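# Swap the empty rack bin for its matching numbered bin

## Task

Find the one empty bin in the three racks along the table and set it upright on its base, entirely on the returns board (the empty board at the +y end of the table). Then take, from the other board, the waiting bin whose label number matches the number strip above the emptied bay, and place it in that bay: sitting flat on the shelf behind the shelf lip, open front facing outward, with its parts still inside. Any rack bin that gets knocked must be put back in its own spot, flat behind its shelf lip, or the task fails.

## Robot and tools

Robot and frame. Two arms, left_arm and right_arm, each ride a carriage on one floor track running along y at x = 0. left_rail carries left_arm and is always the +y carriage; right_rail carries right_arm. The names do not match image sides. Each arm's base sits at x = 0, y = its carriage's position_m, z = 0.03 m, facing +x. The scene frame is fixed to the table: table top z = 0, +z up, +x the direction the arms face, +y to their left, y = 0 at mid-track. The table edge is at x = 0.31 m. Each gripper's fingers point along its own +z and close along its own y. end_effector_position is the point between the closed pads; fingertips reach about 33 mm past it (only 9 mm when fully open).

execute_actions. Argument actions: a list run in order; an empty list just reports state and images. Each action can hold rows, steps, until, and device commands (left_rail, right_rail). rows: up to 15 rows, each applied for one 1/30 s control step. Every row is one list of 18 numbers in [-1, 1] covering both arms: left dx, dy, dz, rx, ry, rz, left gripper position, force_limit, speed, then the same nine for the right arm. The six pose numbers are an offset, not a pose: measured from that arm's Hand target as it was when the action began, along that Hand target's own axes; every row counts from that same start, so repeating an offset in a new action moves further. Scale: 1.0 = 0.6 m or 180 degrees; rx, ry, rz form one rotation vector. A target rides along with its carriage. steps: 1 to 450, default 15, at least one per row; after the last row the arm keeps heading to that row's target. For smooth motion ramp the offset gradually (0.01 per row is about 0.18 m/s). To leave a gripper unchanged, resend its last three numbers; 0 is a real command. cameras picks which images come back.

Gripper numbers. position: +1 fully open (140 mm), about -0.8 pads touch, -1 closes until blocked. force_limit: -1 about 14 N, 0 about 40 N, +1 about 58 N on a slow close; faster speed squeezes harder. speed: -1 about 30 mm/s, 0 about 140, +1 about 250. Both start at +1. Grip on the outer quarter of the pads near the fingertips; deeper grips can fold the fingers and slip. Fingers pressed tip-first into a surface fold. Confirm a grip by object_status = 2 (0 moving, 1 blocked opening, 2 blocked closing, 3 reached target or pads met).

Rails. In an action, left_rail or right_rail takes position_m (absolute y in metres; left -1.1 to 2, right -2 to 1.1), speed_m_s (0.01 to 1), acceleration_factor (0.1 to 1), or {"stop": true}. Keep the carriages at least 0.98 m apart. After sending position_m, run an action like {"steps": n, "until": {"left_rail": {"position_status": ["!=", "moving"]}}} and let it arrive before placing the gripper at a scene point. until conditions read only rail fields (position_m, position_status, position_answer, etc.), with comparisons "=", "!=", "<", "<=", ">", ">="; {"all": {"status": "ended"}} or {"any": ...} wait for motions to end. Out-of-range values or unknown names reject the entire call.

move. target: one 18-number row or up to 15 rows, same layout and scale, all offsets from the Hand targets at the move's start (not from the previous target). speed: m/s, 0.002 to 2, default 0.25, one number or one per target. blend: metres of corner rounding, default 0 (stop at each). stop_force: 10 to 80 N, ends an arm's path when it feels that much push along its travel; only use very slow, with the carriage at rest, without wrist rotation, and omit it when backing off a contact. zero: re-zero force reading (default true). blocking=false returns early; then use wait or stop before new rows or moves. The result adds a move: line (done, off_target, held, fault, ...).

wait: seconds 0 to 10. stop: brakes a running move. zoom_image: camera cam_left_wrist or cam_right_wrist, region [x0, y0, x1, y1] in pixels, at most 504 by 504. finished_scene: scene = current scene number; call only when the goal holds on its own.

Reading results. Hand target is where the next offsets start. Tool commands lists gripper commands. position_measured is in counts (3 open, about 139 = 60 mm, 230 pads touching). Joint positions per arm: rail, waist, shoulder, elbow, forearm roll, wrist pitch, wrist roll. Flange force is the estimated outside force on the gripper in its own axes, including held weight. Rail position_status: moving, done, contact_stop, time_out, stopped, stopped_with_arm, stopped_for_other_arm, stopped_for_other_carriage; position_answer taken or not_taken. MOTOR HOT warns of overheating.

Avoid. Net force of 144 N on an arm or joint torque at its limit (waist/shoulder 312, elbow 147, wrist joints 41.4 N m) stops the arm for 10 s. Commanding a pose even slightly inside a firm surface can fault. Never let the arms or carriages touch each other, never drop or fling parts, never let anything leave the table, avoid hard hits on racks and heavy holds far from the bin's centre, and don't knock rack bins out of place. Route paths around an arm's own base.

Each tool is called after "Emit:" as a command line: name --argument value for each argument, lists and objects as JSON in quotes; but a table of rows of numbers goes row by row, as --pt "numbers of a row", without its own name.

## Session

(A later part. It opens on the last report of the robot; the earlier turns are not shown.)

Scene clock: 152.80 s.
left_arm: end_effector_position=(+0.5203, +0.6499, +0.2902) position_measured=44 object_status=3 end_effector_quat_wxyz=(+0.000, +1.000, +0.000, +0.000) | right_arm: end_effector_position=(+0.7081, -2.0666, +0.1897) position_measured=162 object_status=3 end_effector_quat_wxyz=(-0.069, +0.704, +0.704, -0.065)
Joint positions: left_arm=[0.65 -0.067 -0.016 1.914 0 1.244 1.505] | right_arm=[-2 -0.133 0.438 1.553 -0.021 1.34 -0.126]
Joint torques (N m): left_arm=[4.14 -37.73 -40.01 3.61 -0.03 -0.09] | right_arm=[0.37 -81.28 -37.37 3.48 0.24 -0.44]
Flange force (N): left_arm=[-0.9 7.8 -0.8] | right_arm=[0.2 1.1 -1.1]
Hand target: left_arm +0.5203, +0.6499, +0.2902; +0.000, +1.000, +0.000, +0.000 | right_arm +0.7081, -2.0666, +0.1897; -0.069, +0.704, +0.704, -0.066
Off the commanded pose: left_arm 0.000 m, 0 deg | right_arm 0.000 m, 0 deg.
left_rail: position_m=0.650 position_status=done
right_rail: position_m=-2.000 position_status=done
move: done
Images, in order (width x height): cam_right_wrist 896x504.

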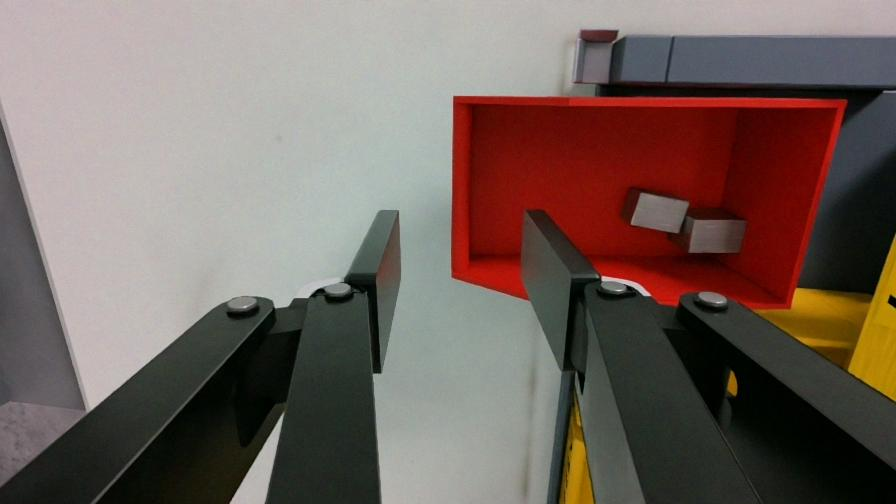

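Emit:
move --target '[0,0,0,0,0,0,0.68,0,-0.8,0,0.005,0.115,0,0,0,-0.26,0,0]' --speed 0.12 --cameras '["cam_right_wrist"]'

Scene clock: 154.40 s.
left_arm: end_effector_position=(+0.5203, +0.6499, +0.2902) position_measured=44 object_status=3 end_effector_quat_wxyz=(+0.000, +1.000, +0.000, +0.000) | right_arm: end_effector_position=(+0.6980, -2.0663, +0.1214) position_measured=162 object_status=3 end_effector_quat_wxyz=(-0.069, +0.704, +0.704, -0.066)
Joint positions: left_arm=[0.65 -0.067 -0.016 1.914 0 1.244 1.505] | right_arm=[-2 -0.134 0.474 1.634 -0.022 1.223 -0.124]
Joint torques (N m): left_arm=[4.12 -37.91 -39.76 3.62 0.01 0.01] | right_arm=[0.19 -82.67 -35.25 3.23 0.26 -0.44]
Flange force (N): left_arm=[-0.3 7.9 -1.0] | right_arm=[0.6 0.9 -1.1]
Hand target: left_arm +0.5203, +0.6499, +0.2902; +0.000, +1.000, +0.000, +0.000 | right_arm +0.6980, -2.0663, +0.1214; -0.069, +0.704, +0.704, -0.066
Off the commanded pose: left_arm 0.000 m, 0 deg | right_arm 0.000 m, 0 deg.
left_rail: position_m=0.650 position_status=done
right_rail: position_m=-2.000 position_status=done
move: done
Images, in order (width x height): cam_right_wrist 896x504.

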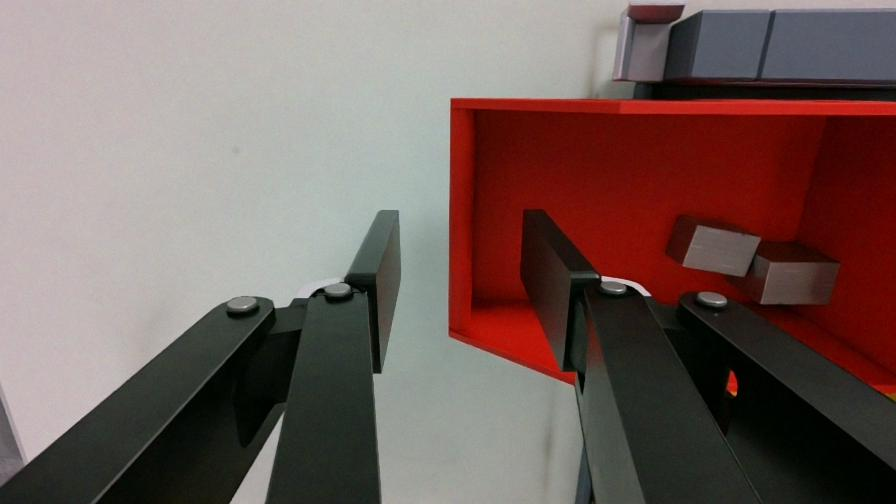

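Emit:
move --target '[0,0,0,0,0,0,0.68,0,-0.8,0,0.001,0.032,0,0,0,-0.26,0,0]' --speed 0.08 --cameras '["cam_right_wrist"]'

Scene clock: 155.47 s.
left_arm: end_effector_position=(+0.5203, +0.6499, +0.2902) position_measured=44 object_status=3 end_effector_quat_wxyz=(+0.000, +1.000, +0.000, +0.000) | right_arm: end_effector_position=(+0.6949, -2.0662, +0.1024) position_measured=162 object_status=3 end_effector_quat_wxyz=(-0.069, +0.704, +0.704, -0.066)
Joint positions: left_arm=[0.65 -0.067 -0.016 1.914 0 1.244 1.505] | right_arm=[-2 -0.135 0.486 1.655 -0.022 1.19 -0.124]
Joint torques (N m): left_arm=[4.08 -37.69 -39.85 3.65 -0.01 -0.08] | right_arm=[0.29 -82.29 -34.64 3.17 0.25 -0.42]
Flange force (N): left_arm=[-0.7 7.8 -0.8] | right_arm=[0.5 -0.5 -1.1]
Hand target: left_arm +0.5203, +0.6499, +0.2902; +0.000, +1.000, +0.000, +0.000 | right_arm +0.6949, -2.0662, +0.1024; -0.069, +0.704, +0.704, -0.066
Off the commanded pose: left_arm 0.000 m, 0 deg | right_arm 0.000 m, 0 deg.
left_rail: position_m=0.650 position_status=done
right_rail: position_m=-2.000 position_status=done
move: done
Images, in order (width x height): cam_right_wrist 896x504.

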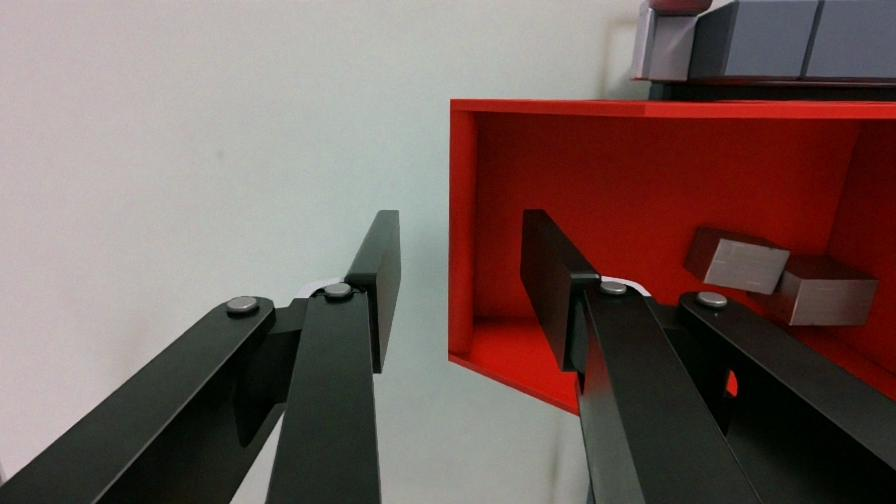

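Emit:
execute_actions --actions '[{"rows":[[0,0,0,0,0,0,0.68,0,-0.8,0,0,0,0,0,0,-1,0.5,-1]],"steps":80}]' --cameras '["cam_right_wrist"]'

Scene clock: 158.57 s.
left_arm: end_effector_position=(+0.5203, +0.6499, +0.2902) position_measured=44 object_status=3 end_effector_quat_wxyz=(+0.000, +1.000, +0.000, +0.000) | right_arm: end_effector_position=(+0.6949, -2.0662, +0.1024) position_measured=233 object_status=3 end_effector_quat_wxyz=(-0.069, +0.704, +0.704, -0.066)
Joint positions: left_arm=[0.65 -0.067 -0.016 1.914 0 1.244 1.505] | right_arm=[-2 -0.135 0.486 1.655 -0.022 1.19 -0.124]
Joint torques (N m): left_arm=[4.05 -37.95 -39.86 3.62 0.01 -0.08] | right_arm=[0.45 -81.49 -33.5 3.14 0.33 -0.44]
Flange force (N): left_arm=[-0.3 7.5 -0.8] | right_arm=[0.2 0.6 -2.8]
Hand target: left_arm +0.5203, +0.6499, +0.2902; +0.000, +1.000, +0.000, +0.000 | right_arm +0.6949, -2.0662, +0.1024; -0.069, +0.704, +0.704, -0.066
Off the commanded pose: left_arm 0.000 m, 0 deg | right_arm 0.000 m, 0 deg.
left_rail: position_m=0.650 position_status=done
right_rail: position_m=-2.000 position_status=done
Images, in order (width x height): cam_right_wrist 896x504.

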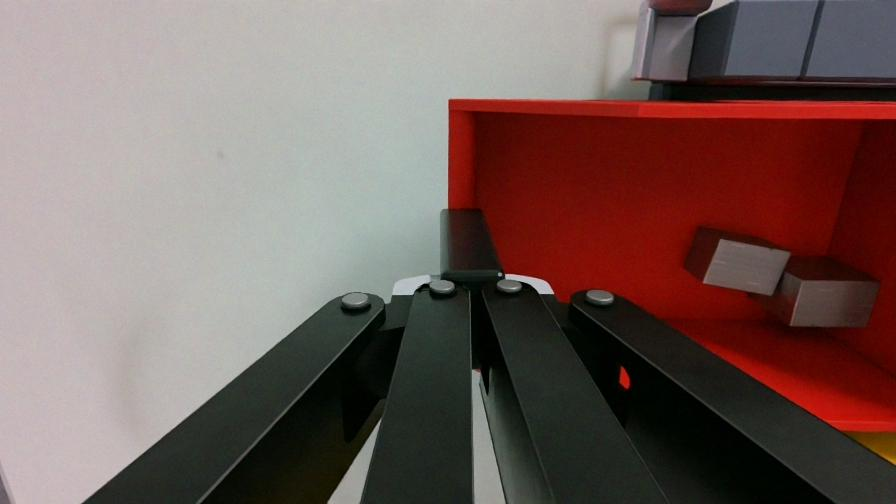

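Emit:
execute_actions --actions '[{"rows":[[0,0,0,0,0,0,0.68,0,-0.8,0,0,-0.01,0,0,0,-0.26,0.5,-0.6]],"steps":50}]' --cameras '["cam_right_wrist"]'

Scene clock: 160.83 s.
left_arm: end_effector_position=(+0.5203, +0.6499, +0.2902) position_measured=44 object_status=3 end_effector_quat_wxyz=(+0.000, +1.000, +0.000, +0.000) | right_arm: end_effector_position=(+0.6961, -2.0662, +0.1083) position_measured=162 object_status=3 end_effector_quat_wxyz=(-0.069, +0.704, +0.704, -0.066)
Joint positions: left_arm=[0.65 -0.067 -0.016 1.914 0 1.244 1.505] | right_arm=[-2 -0.134 0.482 1.648 -0.022 1.2 -0.124]
Joint torques (N m): left_arm=[3.89 -37.69 -39.97 3.65 -0.02 -0.05] | right_arm=[0.26 -82.38 -34.75 3.2 0.19 -0.44]
Flange force (N): left_arm=[-0.8 7.6 -0.8] | right_arm=[0.5 0.0 -1.1]
Hand target: left_arm +0.5203, +0.6499, +0.2902; +0.000, +1.000, +0.000, +0.000 | right_arm +0.6961, -2.0662, +0.1083; -0.069, +0.704, +0.704, -0.066
Off the commanded pose: left_arm 0.000 m, 0 deg | right_arm 0.000 m, 0 deg.
left_rail: position_m=0.650 position_status=done
right_rail: position_m=-2.000 position_status=done
Images, in order (width x height): cam_right_wrist 896x504.

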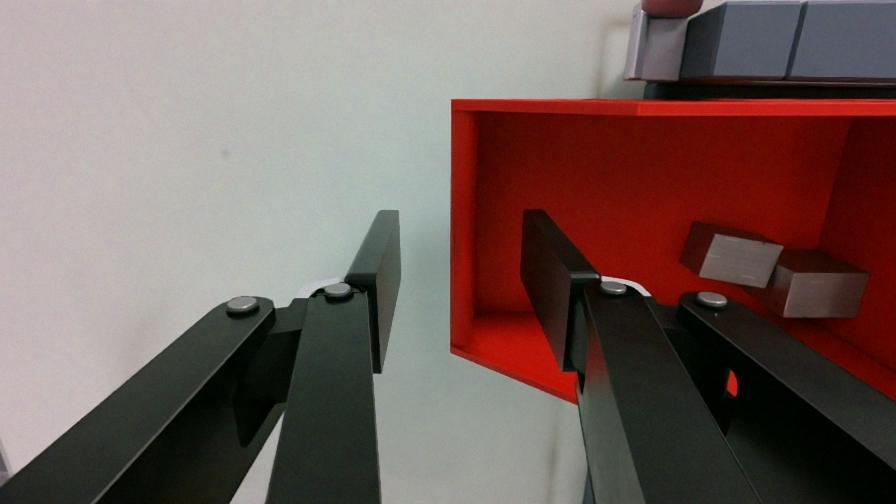

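Emit:
move --target '[0,0,0,0,0,0,0.68,0,-0.8,0,0.001,0.027,0,0,0,-0.26,0.5,-0.6]' --speed 0.03 --stop_force 12 --cameras '["cam_right_wrist"]'

Emit:
zoom_image --camera "cam_right_wrist" --region '[370, 80, 620, 400]'

Scene clock: 163.60 s.
left_arm: end_effector_position=(+0.5203, +0.6499, +0.2902) position_measured=44 object_status=3 end_effector_quat_wxyz=(+0.000, +1.000, +0.000, +0.000) | right_arm: end_effector_position=(+0.6936, -2.0662, +0.0923) position_measured=162 object_status=3 end_effector_quat_wxyz=(-0.069, +0.704, +0.704, -0.066)
Joint positions: left_arm=[0.65 -0.067 -0.016 1.914 0 1.244 1.505] | right_arm=[-2 -0.135 0.493 1.665 -0.022 1.173 -0.124]
Joint torques (N m): left_arm=[4.09 -37.99 -39.82 3.63 -0.01 -0.02] | right_arm=[0.67 -82.69 -34.19 3.11 0.26 -0.41]
Flange force (N): left_arm=[-0.1 7.8 -1.0] | right_arm=[0.0 -0.2 -1.2]
Hand target: left_arm +0.5203, +0.6499, +0.2902; +0.000, +1.000, +0.000, +0.000 | right_arm +0.6936, -2.0662, +0.0923; -0.069, +0.704, +0.704, -0.066
Off the commanded pose: left_arm 0.000 m, 0 deg | right_arm 0.000 m, 0 deg.
left_rail: position_m=0.650 position_status=done
right_rail: position_m=-2.000 position_status=done
move: done
Images, in order (width x height): cam_right_wrist 896x504.

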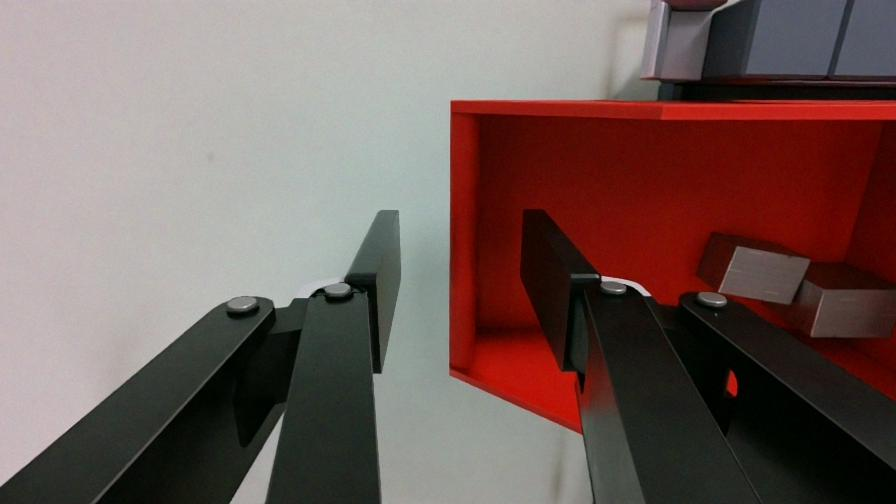

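Scaled by 1.575 from the camera's 896x504 image, which has a finer 1280x720 frame.

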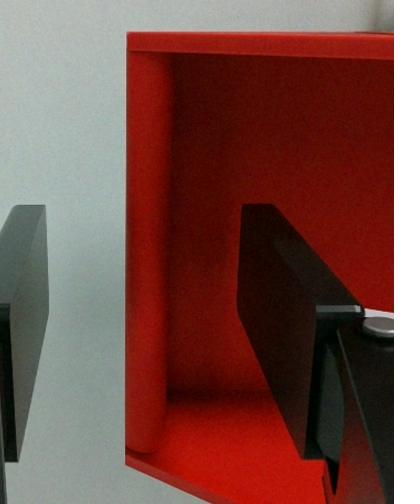

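Emit:
execute_actions --actions '[{"rows":[[0,0,0,0,0,0,0.68,0,-0.8,0,0,0.001,0,0,0,-1,0.5,-1]],"steps":80}]' --cameras '["cam_right_wrist"]'

Scene clock: 166.90 s.
left_arm: end_effector_position=(+0.5203, +0.6499, +0.2902) position_measured=44 object_status=3 end_effector_quat_wxyz=(+0.000, +1.000, +0.000, +0.000) | right_arm: end_effector_position=(+0.6935, -2.0661, +0.0917) position_measured=219 object_status=2 end_effector_quat_wxyz=(-0.069, +0.704, +0.704, -0.066)
Joint positions: left_arm=[0.65 -0.067 -0.016 1.914 0 1.244 1.505] | right_arm=[-2 -0.135 0.494 1.666 -0.022 1.172 -0.124]
Joint torques (N m): left_arm=[3.9 -37.99 -39.82 3.62 0.03 -0.09] | right_arm=[0.83 -81.86 -33.03 3.39 0.51 -0.55]
Flange force (N): left_arm=[-0.2 7.3 -0.8] | right_arm=[-0.3 0.7 -2.5]
Hand target: left_arm +0.5203, +0.6499, +0.2902; +0.000, +1.000, +0.000, +0.000 | right_arm +0.6935, -2.0661, +0.0917; -0.069, +0.704, +0.704, -0.066
Off the commanded pose: left_arm 0.000 m, 0 deg | right_arm 0.000 m, 0 deg.
left_rail: position_m=0.650 position_status=done
right_rail: position_m=-2.000 position_status=done
Images, in order (width x height): cam_right_wrist 896x504.

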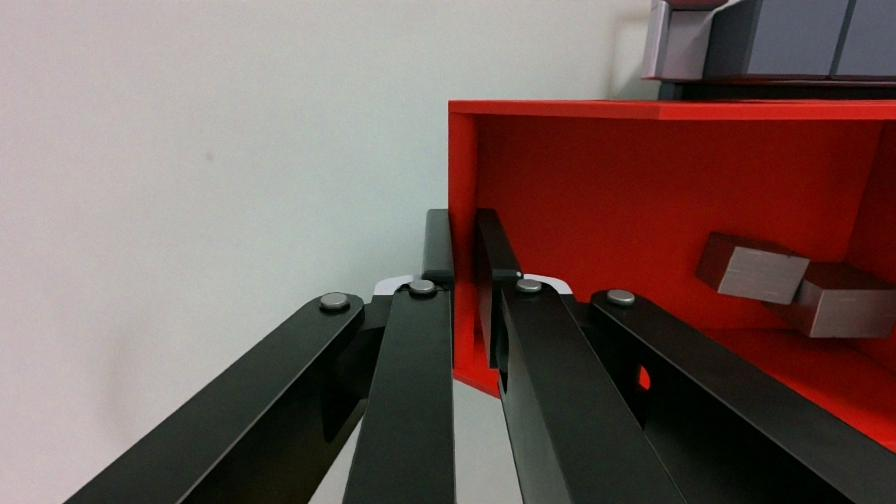

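Emit:
move --pt "0 0 0 0 0 0 0.68 0 -0.8 0 -0.0006 -0.0033 0 0 0 -1 0.5 -1" --pt "0 0 0 0 0 0 0.68 0 -0.8 -0.0033 0.0718 -0.0016 -0.0217 0 0 -1 0.5 -1" --speed 0.03 --stop_force 30 --cameras '["cam_right_wrist"]'

Scene clock: 171.07 s.
left_arm: end_effector_position=(+0.5203, +0.6499, +0.2902) position_measured=44 object_status=3 end_effector_quat_wxyz=(+0.000, +1.000, +0.000, +0.000) | right_arm: end_effector_position=(+0.7360, -2.0681, +0.0845) position_measured=219 object_status=2 end_effector_quat_wxyz=(-0.045, +0.706, +0.706, -0.041)
Joint positions: left_arm=[0.65 -0.067 -0.016 1.914 0 1.244 1.505] | right_arm=[-2 -0.134 0.524 1.623 -0.013 1.116 -0.127]
Joint torques (N m): left_arm=[4.21 -38 -39.97 3.62 -0.02 -0.02] | right_arm=[0.1 -87.56 -35.95 3.22 -0.28 -0.45]
Flange force (N): left_arm=[-0.3 8.2 -0.7] | right_arm=[0.7 -0.1 1.1]
Hand target: left_arm +0.5203, +0.6499, +0.2902; +0.000, +1.000, +0.000, +0.000 | right_arm +0.7360, -2.0681, +0.0845; -0.045, +0.706, +0.706, -0.041
Off the commanded pose: left_arm 0.000 m, 0 deg | right_arm 0.000 m, 0 deg.
left_rail: position_m=0.650 position_status=done
right_rail: position_m=-2.000 position_status=done
move: done
Images, in order (width x height): cam_right_wrist 896x504.

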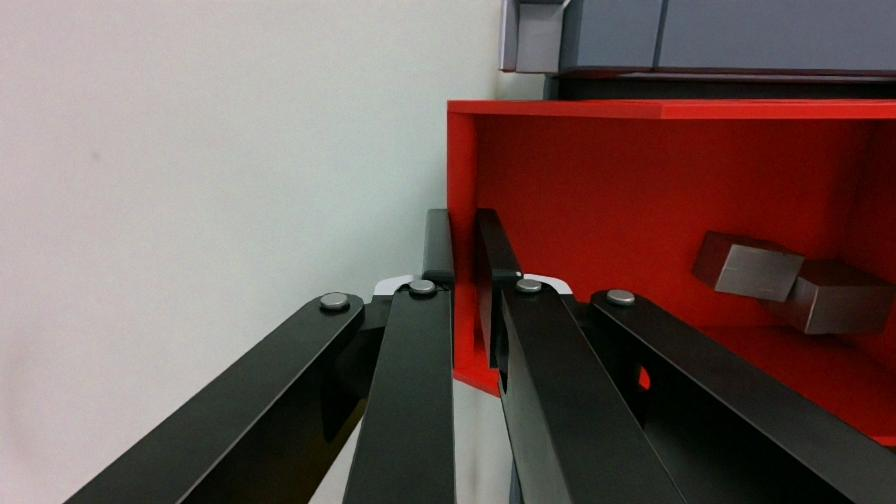

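Emit:
move --target '[0,0,0,0,0,0,0.68,0,-0.8,0,0.0797,-0.0059,-0.0043,0,0,-1,0.5,-1]' --speed 0.03 --cameras '["cam_right_wrist"]'

Scene clock: 175.00 s.
left_arm: end_effector_position=(+0.5203, +0.6499, +0.2902) position_measured=44 object_status=3 end_effector_quat_wxyz=(+0.000, +1.000, +0.000, +0.000) | right_arm: end_effector_position=(+0.7838, -2.0682, +0.0822) position_measured=219 object_status=2 end_effector_quat_wxyz=(-0.040, +0.706, +0.706, -0.037)
Joint positions: left_arm=[0.65 -0.067 -0.016 1.914 0 1.244 1.505] | right_arm=[-2 -0.127 0.585 1.524 -0.01 1.141 -0.122]
Joint torques (N m): left_arm=[4.07 -37.64 -39.93 3.61 0 -0.04] | right_arm=[0.28 -93.72 -36.73 3.32 -0.35 -0.43]
Flange force (N): left_arm=[-0.8 7.8 -1.0] | right_arm=[0.5 -0.2 0.5]
Hand target: left_arm +0.5203, +0.6499, +0.2902; +0.000, +1.000, +0.000, +0.000 | right_arm +0.7838, -2.0682, +0.0822; -0.040, +0.706, +0.706, -0.037
Off the commanded pose: left_arm 0.000 m, 0 deg | right_arm 0.000 m, 0 deg.
left_rail: position_m=0.650 position_status=done
right_rail: position_m=-2.000 position_status=done
move: done
Images, in order (width x height): cam_right_wrist 896x504.

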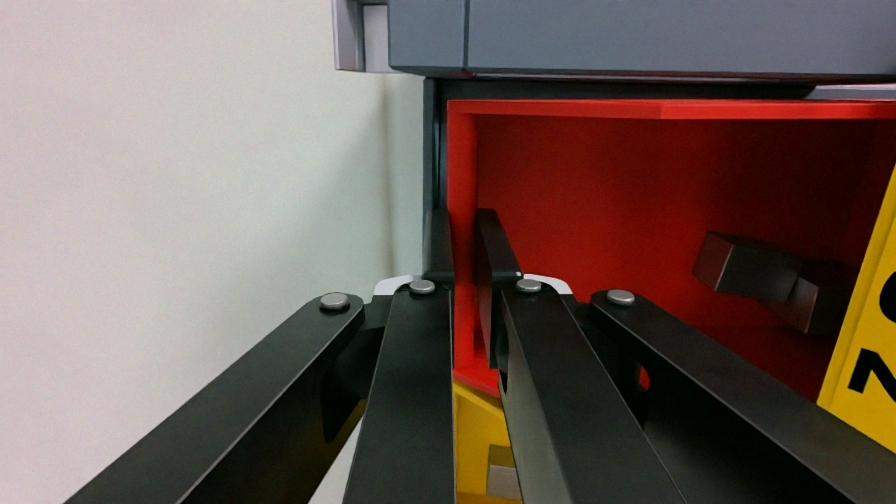

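Emit:
move --target '[0,0,0,0,0,0,0.68,0,-0.8,0,-0.0065,0.022,-0.025,0,0,-1,0.5,-1]' --speed 0.02 --cameras '["cam_right_wrist"]'

Emit:
move --target '[0,0,0,0,0,0,0.68,0,-0.8,0,-0.0015,0.0075,-0.01,0,0,-1,0.5,-1]' --speed 0.02 --cameras '["cam_right_wrist"]'

Scene clock: 177.57 s.
left_arm: end_effector_position=(+0.5203, +0.6499, +0.2902) position_measured=44 object_status=3 end_effector_quat_wxyz=(+0.000, +1.000, +0.000, +0.000) | right_arm: end_effector_position=(+0.7785, -2.0681, +0.0695) position_measured=219 object_status=2 end_effector_quat_wxyz=(-0.012, +0.707, +0.707, -0.009)
Joint positions: left_arm=[0.65 -0.067 -0.016 1.914 0 1.244 1.505] | right_arm=[-2 -0.132 0.552 1.604 0.001 1.016 -0.131]
Joint torques (N m): left_arm=[3.82 -37.74 -39.87 3.67 -0.03 -0.04] | right_arm=[0.85 -90.2 -35.58 3.31 -0.36 -0.53]
Flange force (N): left_arm=[-0.6 7.3 -1.1] | right_arm=[-0.2 0.5 0.7]
Hand target: left_arm +0.5203, +0.6499, +0.2902; +0.000, +1.000, +0.000, +0.000 | right_arm +0.7785, -2.0681, +0.0695; -0.012, +0.707, +0.707, -0.009
Off the commanded pose: left_arm 0.000 m, 0 deg | right_arm 0.000 m, 0 deg.
left_rail: position_m=0.650 position_status=done
right_rail: position_m=-2.000 position_status=done
move: done
Images, in order (width x height): cam_right_wrist 896x504.

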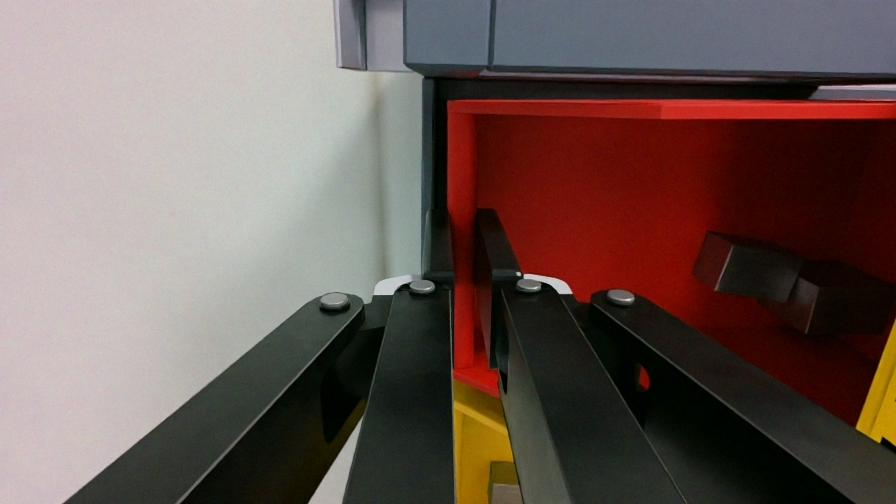

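Scene clock: 178.60 s.
left_arm: end_effector_position=(+0.5203, +0.6499, +0.2902) position_measured=44 object_status=3 end_effector_quat_wxyz=(+0.000, +1.000, +0.000, +0.000) | right_arm: end_effector_position=(+0.7775, -2.0681, +0.0650) position_measured=219 object_status=2 end_effector_quat_wxyz=(-0.001, +0.707, +0.707, +0.002)
Joint positions: left_arm=[0.65 -0.067 -0.016 1.914 0 1.244 1.505] | right_arm=[-2 -0.134 0.54 1.633 0.006 0.968 -0.136]
Joint torques (N m): left_arm=[4.06 -37.78 -39.85 3.63 0.01 -0.07] | right_arm=[0.43 -89.23 -36 3.23 -0.85 -0.42]
Flange force (N): left_arm=[-0.5 7.8 -1.0] | right_arm=[0.2 0.1 1.4]
Hand target: left_arm +0.5203, +0.6499, +0.2902; +0.000, +1.000, +0.000, +0.000 | right_arm +0.7775, -2.0681, +0.0650; -0.001, +0.707, +0.707, +0.002
Off the commanded pose: left_arm 0.000 m, 0 deg | right_arm 0.000 m, 0 deg.
left_rail: position_m=0.650 position_status=done
right_rail: position_m=-2.000 position_status=done
move: done
Images, in order (width x height): cam_right_wrist 896x504.

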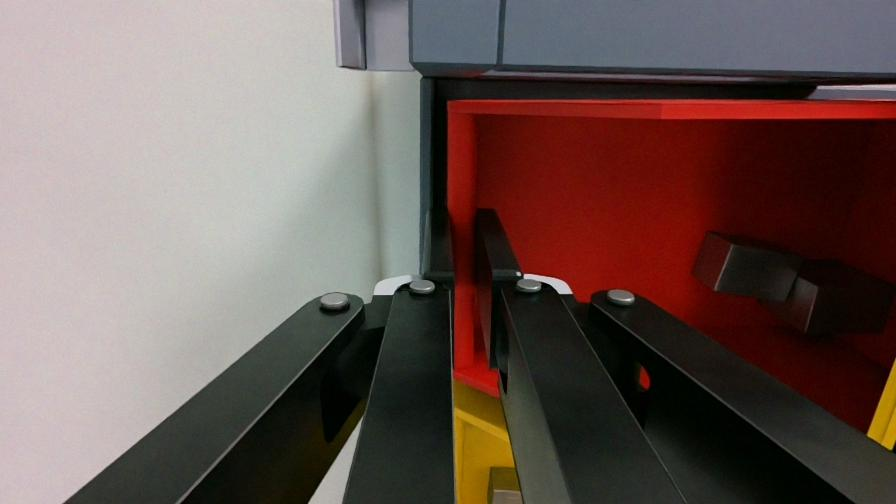

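Emit:
move --target '[0,0,0,0,0,0,0.68,0,-0.8,0,-0.0012,0.008,0,0,0,-1,0.5,-1]' --speed 0.01 --stop_force 10 --cameras '["cam_right_wrist"]'

Scene clock: 179.47 s.
left_arm: end_effector_position=(+0.5203, +0.6499, +0.2902) position_measured=44 object_status=3 end_effector_quat_wxyz=(+0.000, +1.000, +0.000, +0.000) | right_arm: end_effector_position=(+0.7774, -2.0681, +0.0641) position_measured=219 object_status=2 end_effector_quat_wxyz=(-0.001, +0.707, +0.707, +0.002)
Joint positions: left_arm=[0.65 -0.067 -0.016 1.914 0 1.244 1.505] | right_arm=[-2 -0.134 0.541 1.634 0.006 0.966 -0.136]
Joint torques (N m): left_arm=[4.23 -37.8 -39.96 3.65 0.02 -0.04] | right_arm=[-0.31 -71.58 -28.52 2.97 -2.61 -0.42]
Flange force (N): left_arm=[-0.8 8.0 -0.8] | right_arm=[1.7 -5.0 -22.7]
Hand target: left_arm +0.5203, +0.6499, +0.2902; +0.000, +1.000, +0.000, +0.000 | right_arm +0.7774, -2.0681, +0.0640; -0.001, +0.707, +0.707, +0.002 (not the last commanded pose)
Off the commanded pose: left_arm 0.000 m, 0 deg | right_arm 0.004 m, 0 deg.
left_rail: position_m=0.650 position_status=done
right_rail: position_m=-2.000 position_status=done
move: contact (right_arm)
Images, in order (width x height): cam_right_wrist 896x504.

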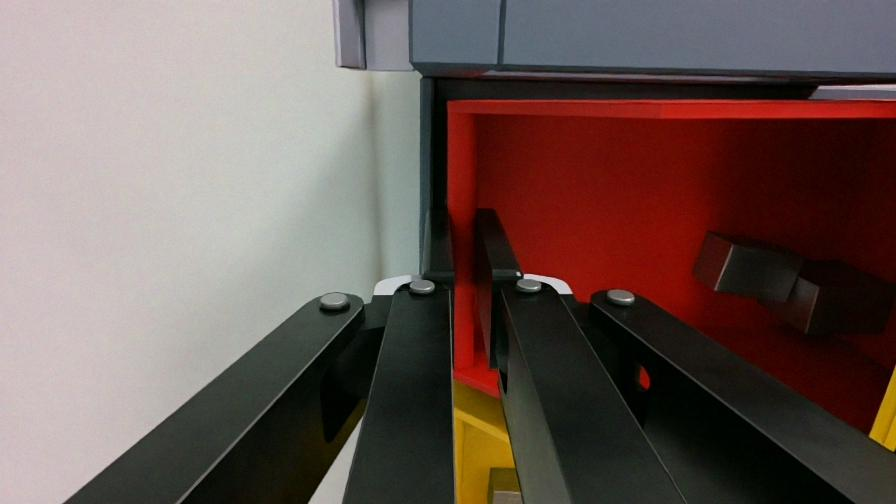

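Emit:
move --target '[0,0,0,0,0,0,0.68,0,-0.8,0,0,-0.0015,0,0,0,-1,0.5,-1]' --speed 0.01 --cameras '[]'

Emit:
execute_actions --actions '[{"rows":[[0,0,0,0,0,0,0.68,0,-0.8,0,0,0,0,0,0,-0.5,0.5,-1]],"steps":60}]' --cameras '["cam_right_wrist"]'

Scene clock: 180.57 s.
left_arm: end_effector_position=(+0.5203, +0.6499, +0.2902) position_measured=44 object_status=3 end_effector_quat_wxyz=(+0.000, +1.000, +0.000, +0.000) | right_arm: end_effector_position=(+0.7774, -2.0681, +0.0649) position_measured=219 object_status=2 end_effector_quat_wxyz=(-0.001, +0.707, +0.707, +0.002)
Joint positions: left_arm=[0.65 -0.067 -0.016 1.914 0 1.244 1.505] | right_arm=[-2 -0.134 0.54 1.634 0.006 0.967 -0.136]
Joint torques (N m): left_arm=[4.21 -37.77 -39.92 3.65 -0.06 -0.04] | right_arm=[0.25 -88.96 -35.46 3.14 -0.56 -0.44]
Flange force (N): left_arm=[-0.7 8.1 -0.9] | right_arm=[0.4 0.6 1.2]
Hand target: left_arm +0.5203, +0.6499, +0.2902; +0.000, +1.000, +0.000, +0.000 | right_arm +0.7774, -2.0681, +0.0649; -0.001, +0.707, +0.707, +0.002
Off the commanded pose: left_arm 0.000 m, 0 deg | right_arm 0.000 m, 0 deg.
left_rail: position_m=0.650 position_status=done
right_rail: position_m=-2.000 position_status=done
move: done
No camera images: "cameras" was empty.

Scene clock: 182.77 s.
left_arm: end_effector_position=(+0.5203, +0.6499, +0.2902) position_measured=44 object_status=3 end_effector_quat_wxyz=(+0.000, +1.000, +0.000, +0.000) | right_arm: end_effector_position=(+0.7774, -2.0681, +0.0650) position_measured=192 object_status=3 end_effector_quat_wxyz=(-0.001, +0.707, +0.707, +0.002)
Joint positions: left_arm=[0.65 -0.067 -0.016 1.914 0 1.244 1.505] | right_arm=[-2 -0.134 0.54 1.634 0.006 0.967 -0.136]
Joint torques (N m): left_arm=[4.02 -37.72 -39.89 3.65 0.01 -0.03] | right_arm=[0.31 -87.35 -34.27 3.15 -0.3 -0.39]
Flange force (N): left_arm=[-0.7 7.8 -0.9] | right_arm=[0.3 0.8 -0.6]
Hand target: left_arm +0.5203, +0.6499, +0.2902; +0.000, +1.000, +0.000, +0.000 | right_arm +0.7774, -2.0681, +0.0649; -0.001, +0.707, +0.707, +0.002
Off the commanded pose: left_arm 0.000 m, 0 deg | right_arm 0.000 m, 0 deg.
left_rail: position_m=0.650 position_status=done
right_rail: position_m=-2.000 position_status=done
Images, in order (width x height): cam_right_wrist 896x504.

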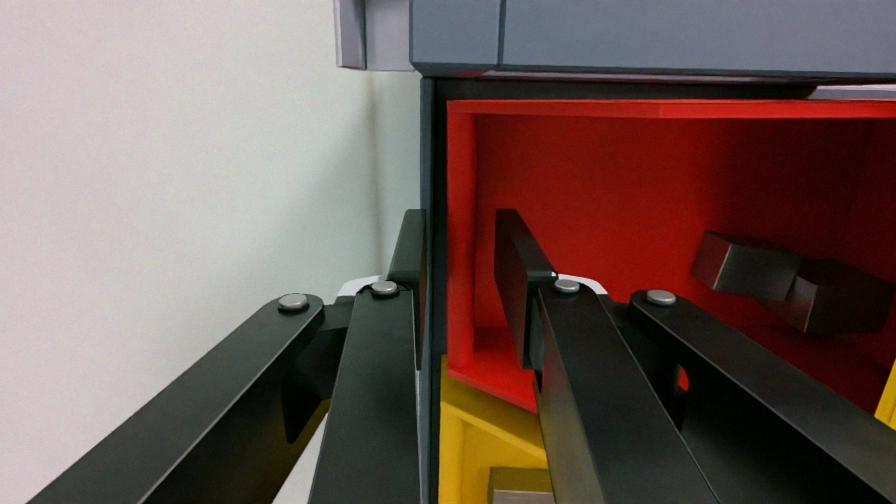

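Emit:
move --target '[0,0,0,0,0,0,0.68,0,-0.8,0,0,-0.2,0,0,0,-0.5,0.5,-1]' --speed 0.1 --cameras '["cam_right_wrist"]'

Scene clock: 184.50 s.
left_arm: end_effector_position=(+0.5203, +0.6499, +0.2902) position_measured=44 object_status=3 end_effector_quat_wxyz=(+0.000, +1.000, +0.000, +0.000) | right_arm: end_effector_position=(+0.7772, -2.0687, +0.1849) position_measured=192 object_status=3 end_effector_quat_wxyz=(-0.001, +0.707, +0.707, +0.002)
Joint positions: left_arm=[0.65 -0.067 -0.016 1.914 0 1.244 1.505] | right_arm=[-2 -0.134 0.446 1.539 0.005 1.157 -0.136]
Joint torques (N m): left_arm=[3.79 -38.06 -39.76 3.6 0.02 -0.06] | right_arm=[0.2 -82.53 -38.17 3.58 -0.34 -0.46]
Flange force (N): left_arm=[0.0 7.1 -0.8] | right_arm=[0.4 1.1 -1.0]
Hand target: left_arm +0.5203, +0.6499, +0.2902; +0.000, +1.000, +0.000, +0.000 | right_arm +0.7772, -2.0686, +0.1849; -0.001, +0.707, +0.707, +0.002
Off the commanded pose: left_arm 0.000 m, 0 deg | right_arm 0.000 m, 0 deg.
left_rail: position_m=0.650 position_status=done
right_rail: position_m=-2.000 position_status=done
move: done
Images, in order (width x height): cam_right_wrist 896x504.

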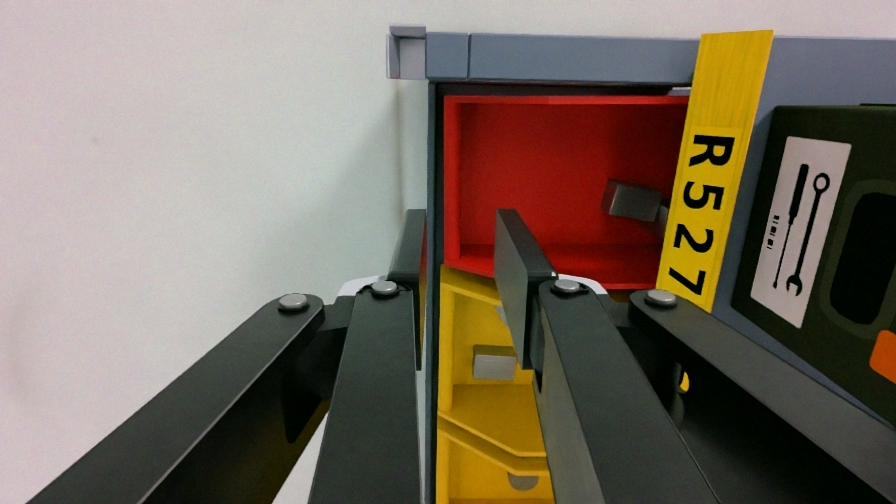

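Emit:
zoom_image --camera "cam_right_wrist" --region '[380, 20, 800, 320]'

Scaled by 1.200 from the camera's 896x504 image, which has a finer 1280x720 frame.

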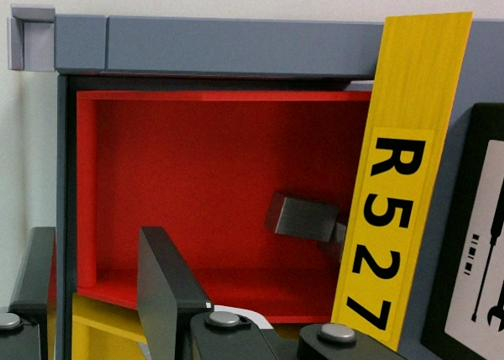

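Emit:
move --target '[0,0,0,0,0,0,0.68,0,-0.8,-0.03,-0.36,-0.12,0,0,0.5,-0.5,0.5,-1]' --speed 0.35 --cameras '[]'

Emit:
move --target '[0,0,0,0,0,0,0.68,0,-0.8,0,-0.12,0.03,0,0.3,0,-0.5,0.5,-1]' --speed 0.35 --cameras '["cam_right_wrist"]'

Scene clock: 188.03 s.
left_arm: end_effector_position=(+0.5203, +0.6499, +0.2902) position_measured=44 object_status=3 end_effector_quat_wxyz=(+0.000, +1.000, +0.000, +0.000) | right_arm: end_effector_position=(+0.5611, -2.0868, +0.2565) position_measured=192 object_status=3 end_effector_quat_wxyz=(-0.002, +1.000, +0.000, +0.001)
Joint positions: left_arm=[0.65 -0.067 -0.016 1.914 0 1.244 1.505] | right_arm=[-2 -0.217 0.079 1.88 0.005 1.182 1.352]
Joint torques (N m): left_arm=[4.11 -37.8 -39.86 3.66 -0.01 -0.07] | right_arm=[0.32 -46.56 -38.41 3.54 -0.38 -0.43]
Flange force (N): left_arm=[-0.6 7.7 -0.9] | right_arm=[0.6 -0.2 -1.6]
Hand target: left_arm +0.5203, +0.6499, +0.2902; +0.000, +1.000, +0.000, +0.000 | right_arm +0.5611, -2.0868, +0.2565; -0.002, +1.000, +0.000, +0.001
Off the commanded pose: left_arm 0.000 m, 0 deg | right_arm 0.000 m, 0 deg.
left_rail: position_m=0.650 position_status=done
right_rail: position_m=-2.000 position_status=done
move: done
No camera images: "cameras" was empty.

Scene clock: 190.07 s.
left_arm: end_effector_position=(+0.5203, +0.6499, +0.2902) position_measured=44 object_status=3 end_effector_quat_wxyz=(+0.000, +1.000, +0.000, +0.000) | right_arm: end_effector_position=(+0.5611, -2.0140, +0.2394) position_measured=192 object_status=3 end_effector_quat_wxyz=(+0.026, +0.900, -0.016, +0.435)
Joint positions: left_arm=[0.65 -0.067 -0.016 1.914 0 1.244 1.505] | right_arm=[-2 -0.093 -0.236 2.46 0.631 0.019 0.889]
Joint torques (N m): left_arm=[4.11 -37.61 -39.88 3.6 -0.03 -0.05] | right_arm=[0.29 -12.5 -36.66 2.31 -2.07 -0.4]
Flange force (N): left_arm=[-0.9 8.0 -1.0] | right_arm=[0.0 0.0 0.0]
Hand target: left_arm +0.5203, +0.6499, +0.2902; +0.000, +1.000, +0.000, +0.000 | right_arm +0.5612, -2.0147, +0.2389; -0.002, +0.891, -0.001, +0.455
Off the commanded pose: left_arm 0.000 m, 0 deg | right_arm 0.001 m, 4 deg.
left_rail: position_m=0.650 position_status=done
right_rail: position_m=-2.000 position_status=done
move: off_target (right_arm)
Images, in order (width x height): cam_right_wrist 896x504.

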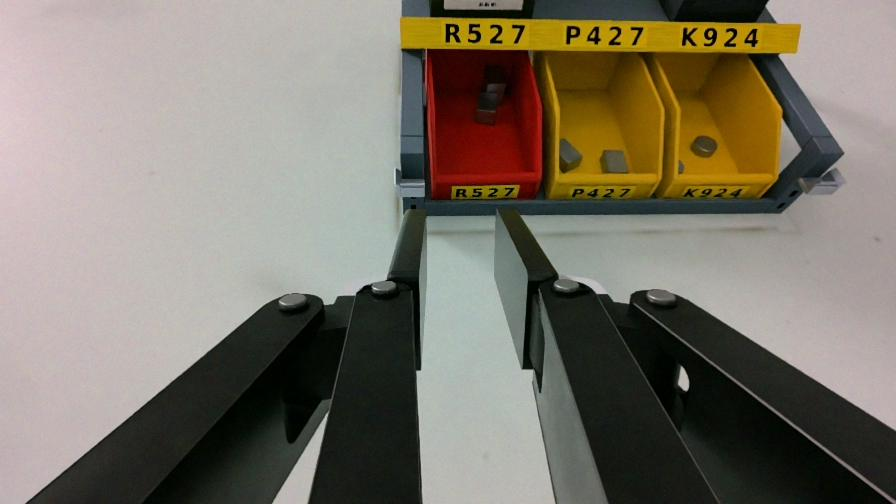

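Emit:
zoom_image --camera "cam_right_wrist" --region '[390, 0, 850, 230]'

Scaled by 1.096 from the camera's 896x504 image, which has a finer 1280x720 frame.

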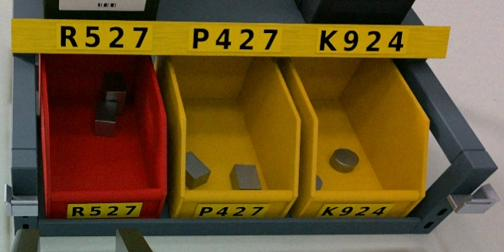

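Emit:
execute_actions --actions '[{"left_rail":{"position_m":0.035,"speed_m_s":1,"acceleration_factor":1},"steps":150,"until":{"left_rail":{"position_status":["!=","moving"]}}}]' --cameras '["cam_left_wrist"]'

Scene clock: 192.67 s.
left_arm: end_effector_position=(+0.5203, +0.0349, +0.2902) position_measured=44 object_status=3 end_effector_quat_wxyz=(+0.000, +1.000, +0.000, +0.000) | right_arm: end_effector_position=(+0.5611, -2.0146, +0.2399) position_measured=192 object_status=3 end_effector_quat_wxyz=(+0.002, +0.900, -0.004, +0.436)
Joint positions: left_arm=[0.035 -0.067 -0.016 1.914 0 1.244 1.505] | right_arm=[-2 -0.155 -0.238 2.46 1.385 0.115 0.097]
Joint torques (N m): left_arm=[4.18 -37.95 -39.86 3.66 0.01 -0.07] | right_arm=[0.28 -13.46 -37.85 0.43 -0.54 -0.41]
Flange force (N): left_arm=[-0.3 7.8 -1.0] | right_arm=[0.0 0.0 0.0]
Hand target: left_arm +0.5203, +0.0349, +0.2902; +0.000, +1.000, +0.000, +0.000 | right_arm +0.5612, -2.0147, +0.2389; -0.002, +0.891, -0.001, +0.455
Tool commands: left_gripper/position=+0.68 left_gripper/force_limit=+0.0 left_gripper/speed=-0.8 right_gripper/position=-0.5 right_gripper/force_limit=+0.5 right_gripper/speed=-1.0
Off the commanded pose: left_arm 0.000 m, 0 deg | right_arm 0.001 m, 2 deg.
left_rail: position_m=0.035 position_status=done
right_rail: position_m=-2.000 position_status=done
Images, in order (width x height): cam_left_wrist 896x504.

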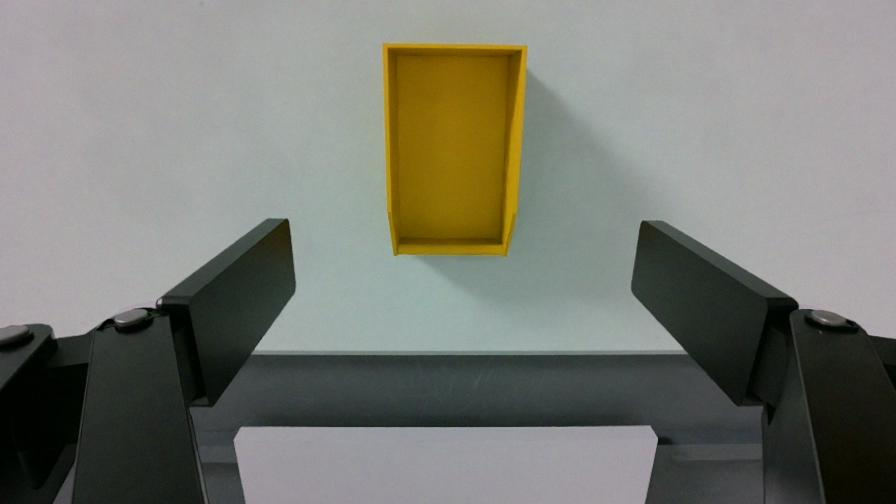

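Emit:
move --target '[0.0125,0,0.3503,0,0,0,0.68,0,-0.8,0,0,0,0,0,0,-0.5,0.5,-1]' --speed 0.2 --cameras '["cam_left_wrist"]'

Scene clock: 195.13 s.
left_arm: end_effector_position=(+0.5278, +0.0349, +0.0801) position_measured=44 object_status=3 end_effector_quat_wxyz=(+0.000, +1.000, +0.000, +0.000) | right_arm: end_effector_position=(+0.5611, -2.0147, +0.2390) position_measured=192 object_status=3 end_effector_quat_wxyz=(-0.002, +0.891, -0.001, +0.454)
Joint positions: left_arm=[0.035 -0.066 0.188 2.128 0 0.826 1.506] | right_arm=[-2 -0.171 -0.235 2.486 1.877 0.148 -0.406]
Joint torques (N m): left_arm=[4.08 -50.38 -31.1 2.74 0.01 -0.06] | right_arm=[0.35 -13.13 -37.26 -1.23 0.65 -0.4]
Flange force (N): left_arm=[-0.5 7.5 -0.5] | right_arm=[0.0 0.0 0.0]
Hand target: left_arm +0.5278, +0.0349, +0.0801; +0.000, +1.000, +0.000, +0.000 | right_arm +0.5612, -2.0147, +0.2389; -0.002, +0.891, -0.001, +0.455
Off the commanded pose: left_arm 0.000 m, 0 deg | right_arm 0.000 m, 0 deg.
left_rail: position_m=0.035 position_status=done
right_rail: position_m=-2.000 position_status=done
move: done
Images, in order (width x height): cam_left_wrist 896x504.

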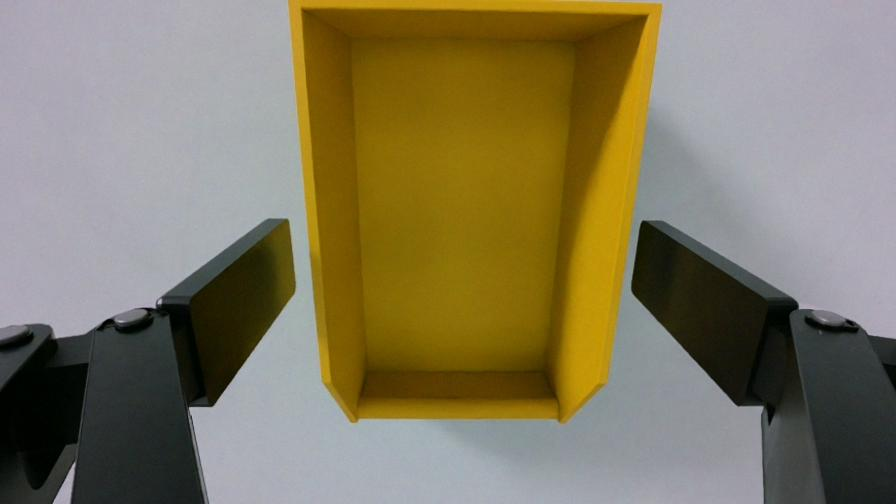

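Emit:
execute_actions --actions '[{"rows":[[0,0,0,0,0,0,-1,0,-1,0,0,0,0,0,0,-0.5,0.5,-1]],"steps":75}]' --cameras '["cam_left_wrist"]'

Scene clock: 197.97 s.
left_arm: end_effector_position=(+0.5278, +0.0349, +0.0801) position_measured=78 object_status=2 end_effector_quat_wxyz=(+0.000, +1.000, +0.000, +0.000) | right_arm: end_effector_position=(+0.5612, -2.0147, +0.2389) position_measured=192 object_status=3 end_effector_quat_wxyz=(-0.002, +0.891, -0.001, +0.455)
Joint positions: left_arm=[0.035 -0.066 0.188 2.128 0 0.826 1.506] | right_arm=[-2 -0.171 -0.235 2.486 1.887 0.148 -0.416]
Joint torques (N m): left_arm=[3.43 -40.51 -27.38 2.2 -1.99 -0.29] | right_arm=[0.38 -13.08 -37.12 -1.29 0.67 -0.43]
Flange force (N): left_arm=[-6.6 5.9 -20.4] | right_arm=[0.0 0.0 0.0]
Hand target: left_arm +0.5278, +0.0349, +0.0801; +0.000, +1.000, +0.000, +0.000 | right_arm +0.5612, -2.0147, +0.2389; -0.002, +0.891, -0.001, +0.455
Off the commanded pose: left_arm 0.000 m, 0 deg | right_arm 0.000 m, 0 deg.
left_rail: position_m=0.035 position_status=done
right_rail: position_m=-2.000 position_status=done
Images, in order (width x height): cam_left_wrist 896x504.

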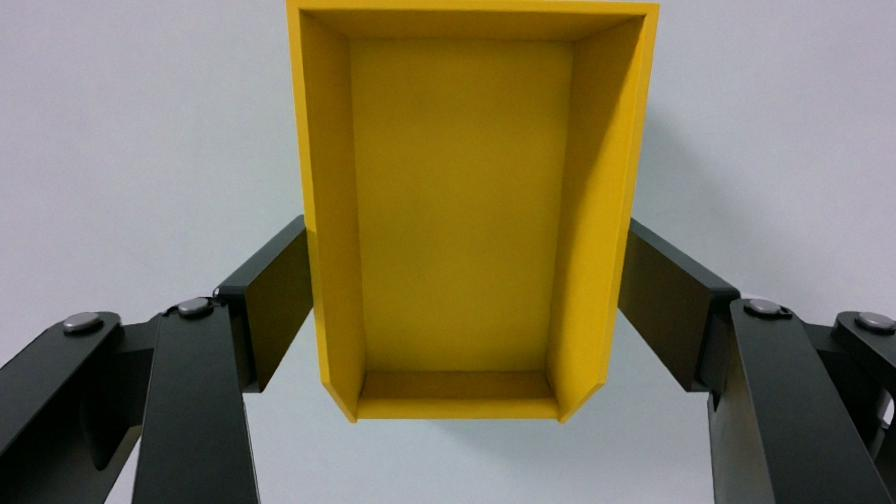

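Emit:
move --target '[0,0,-0.333,0,0,0,-1,0,-1,0,0,0,0,0,0,-0.5,0.5,-1]' --speed 0.15 --cameras '["cam_left_wrist"]'

Scene clock: 199.87 s.
left_arm: end_effector_position=(+0.5278, +0.0349, +0.2798) position_measured=78 object_status=2 end_effector_quat_wxyz=(+0.000, +1.000, +0.000, +0.000) | right_arm: end_effector_position=(+0.5612, -2.0147, +0.2389) position_measured=192 object_status=3 end_effector_quat_wxyz=(-0.002, +0.891, -0.001, +0.455)
Joint positions: left_arm=[0.035 -0.066 0.002 1.916 0 1.224 1.506] | right_arm=[-2 -0.171 -0.235 2.486 1.887 0.148 -0.416]
Joint torques (N m): left_arm=[4.08 -40.33 -40.31 3.61 0.05 -0.07] | right_arm=[0.21 -12.99 -37.09 -1.26 0.68 -0.46]
Flange force (N): left_arm=[-0.3 7.5 0.6] | right_arm=[0.0 0.0 0.0]
Hand target: left_arm +0.5278, +0.0349, +0.2799; +0.000, +1.000, +0.000, +0.000 | right_arm +0.5612, -2.0147, +0.2389; -0.002, +0.891, -0.001, +0.455
Off the commanded pose: left_arm 0.000 m, 0 deg | right_arm 0.000 m, 0 deg.
left_rail: position_m=0.035 position_status=done
right_rail: position_m=-2.000 position_status=done
move: done
Images, in order (width x height): cam_left_wrist 896x504.

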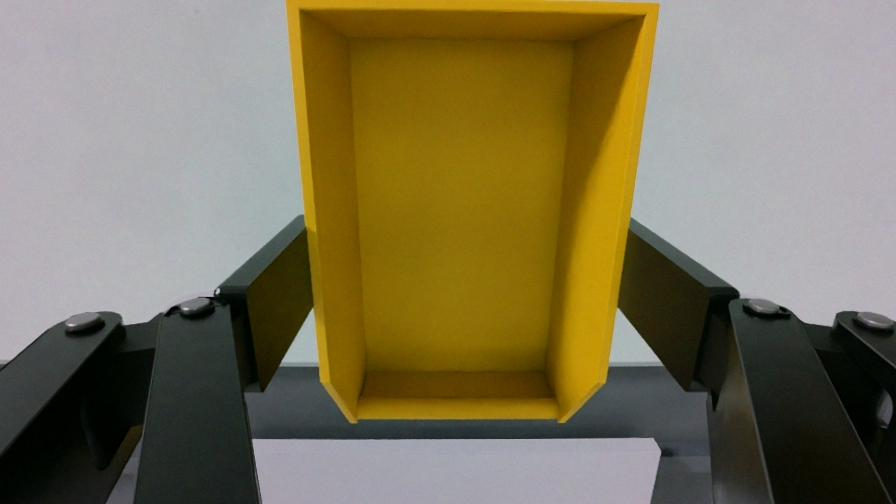

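Emit:
execute_actions --actions '[{"left_rail":{"position_m":2.0,"speed_m_s":1,"acceleration_factor":0.7},"steps":240,"until":{"left_rail":{"position_status":["!=","moving"]}}}]' --cameras '["cam_left_wrist"]'

Scene clock: 207.73 s.
left_arm: end_effector_position=(+0.5278, +1.9996, +0.2799) position_measured=78 object_status=2 end_effector_quat_wxyz=(+0.000, +1.000, +0.000, +0.000) | right_arm: end_effector_position=(+0.5612, -2.0147, +0.2389) position_measured=192 object_status=3 end_effector_quat_wxyz=(-0.002, +0.891, -0.001, +0.455)
Joint positions: left_arm=[2 -0.066 0.002 1.916 0 1.224 1.506] | right_arm=[-2 -0.171 -0.235 2.486 1.887 0.148 -0.416]
Joint torques (N m): left_arm=[4.41 -40 -40.17 3.6 0.03 -0.11] | right_arm=[0.3 -12.93 -37.15 -1.28 0.68 -0.41]
Flange force (N): left_arm=[-0.5 8.1 0.1] | right_arm=[0.0 0.0 0.0]
Hand target: left_arm +0.5278, +1.9996, +0.2799; +0.000, +1.000, +0.000, +0.000 | right_arm +0.5612, -2.0147, +0.2389; -0.002, +0.891, -0.001, +0.455
Tool commands: left_gripper/position=-1.0 left_gripper/force_limit=+0.0 left_gripper/speed=-1.0 right_gripper/position=-0.5 right_gripper/force_limit=+0.5 right_gripper/speed=-1.0
Off the commanded pose: left_arm 0.000 m, 0 deg | right_arm 0.000 m, 0 deg.
left_rail: position_m=2.000 position_status=done
right_rail: position_m=-2.000 position_status=done
Images, in order (width x height): cam_left_wrist 896x504.

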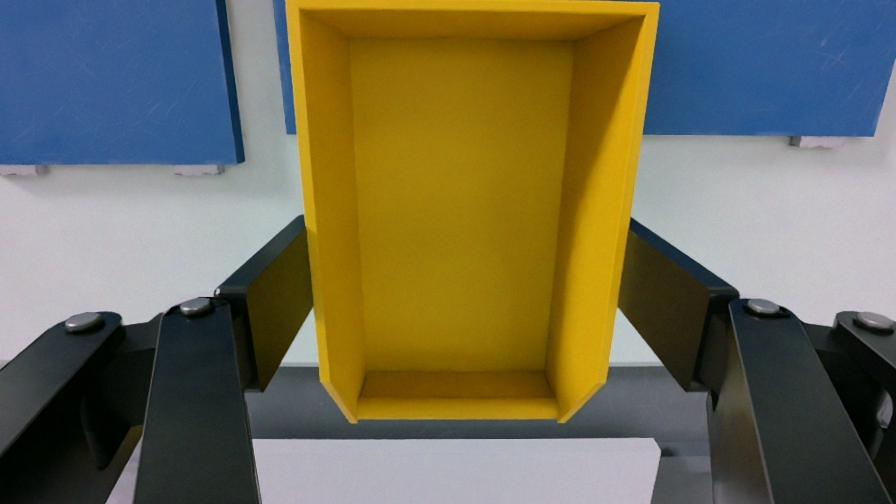

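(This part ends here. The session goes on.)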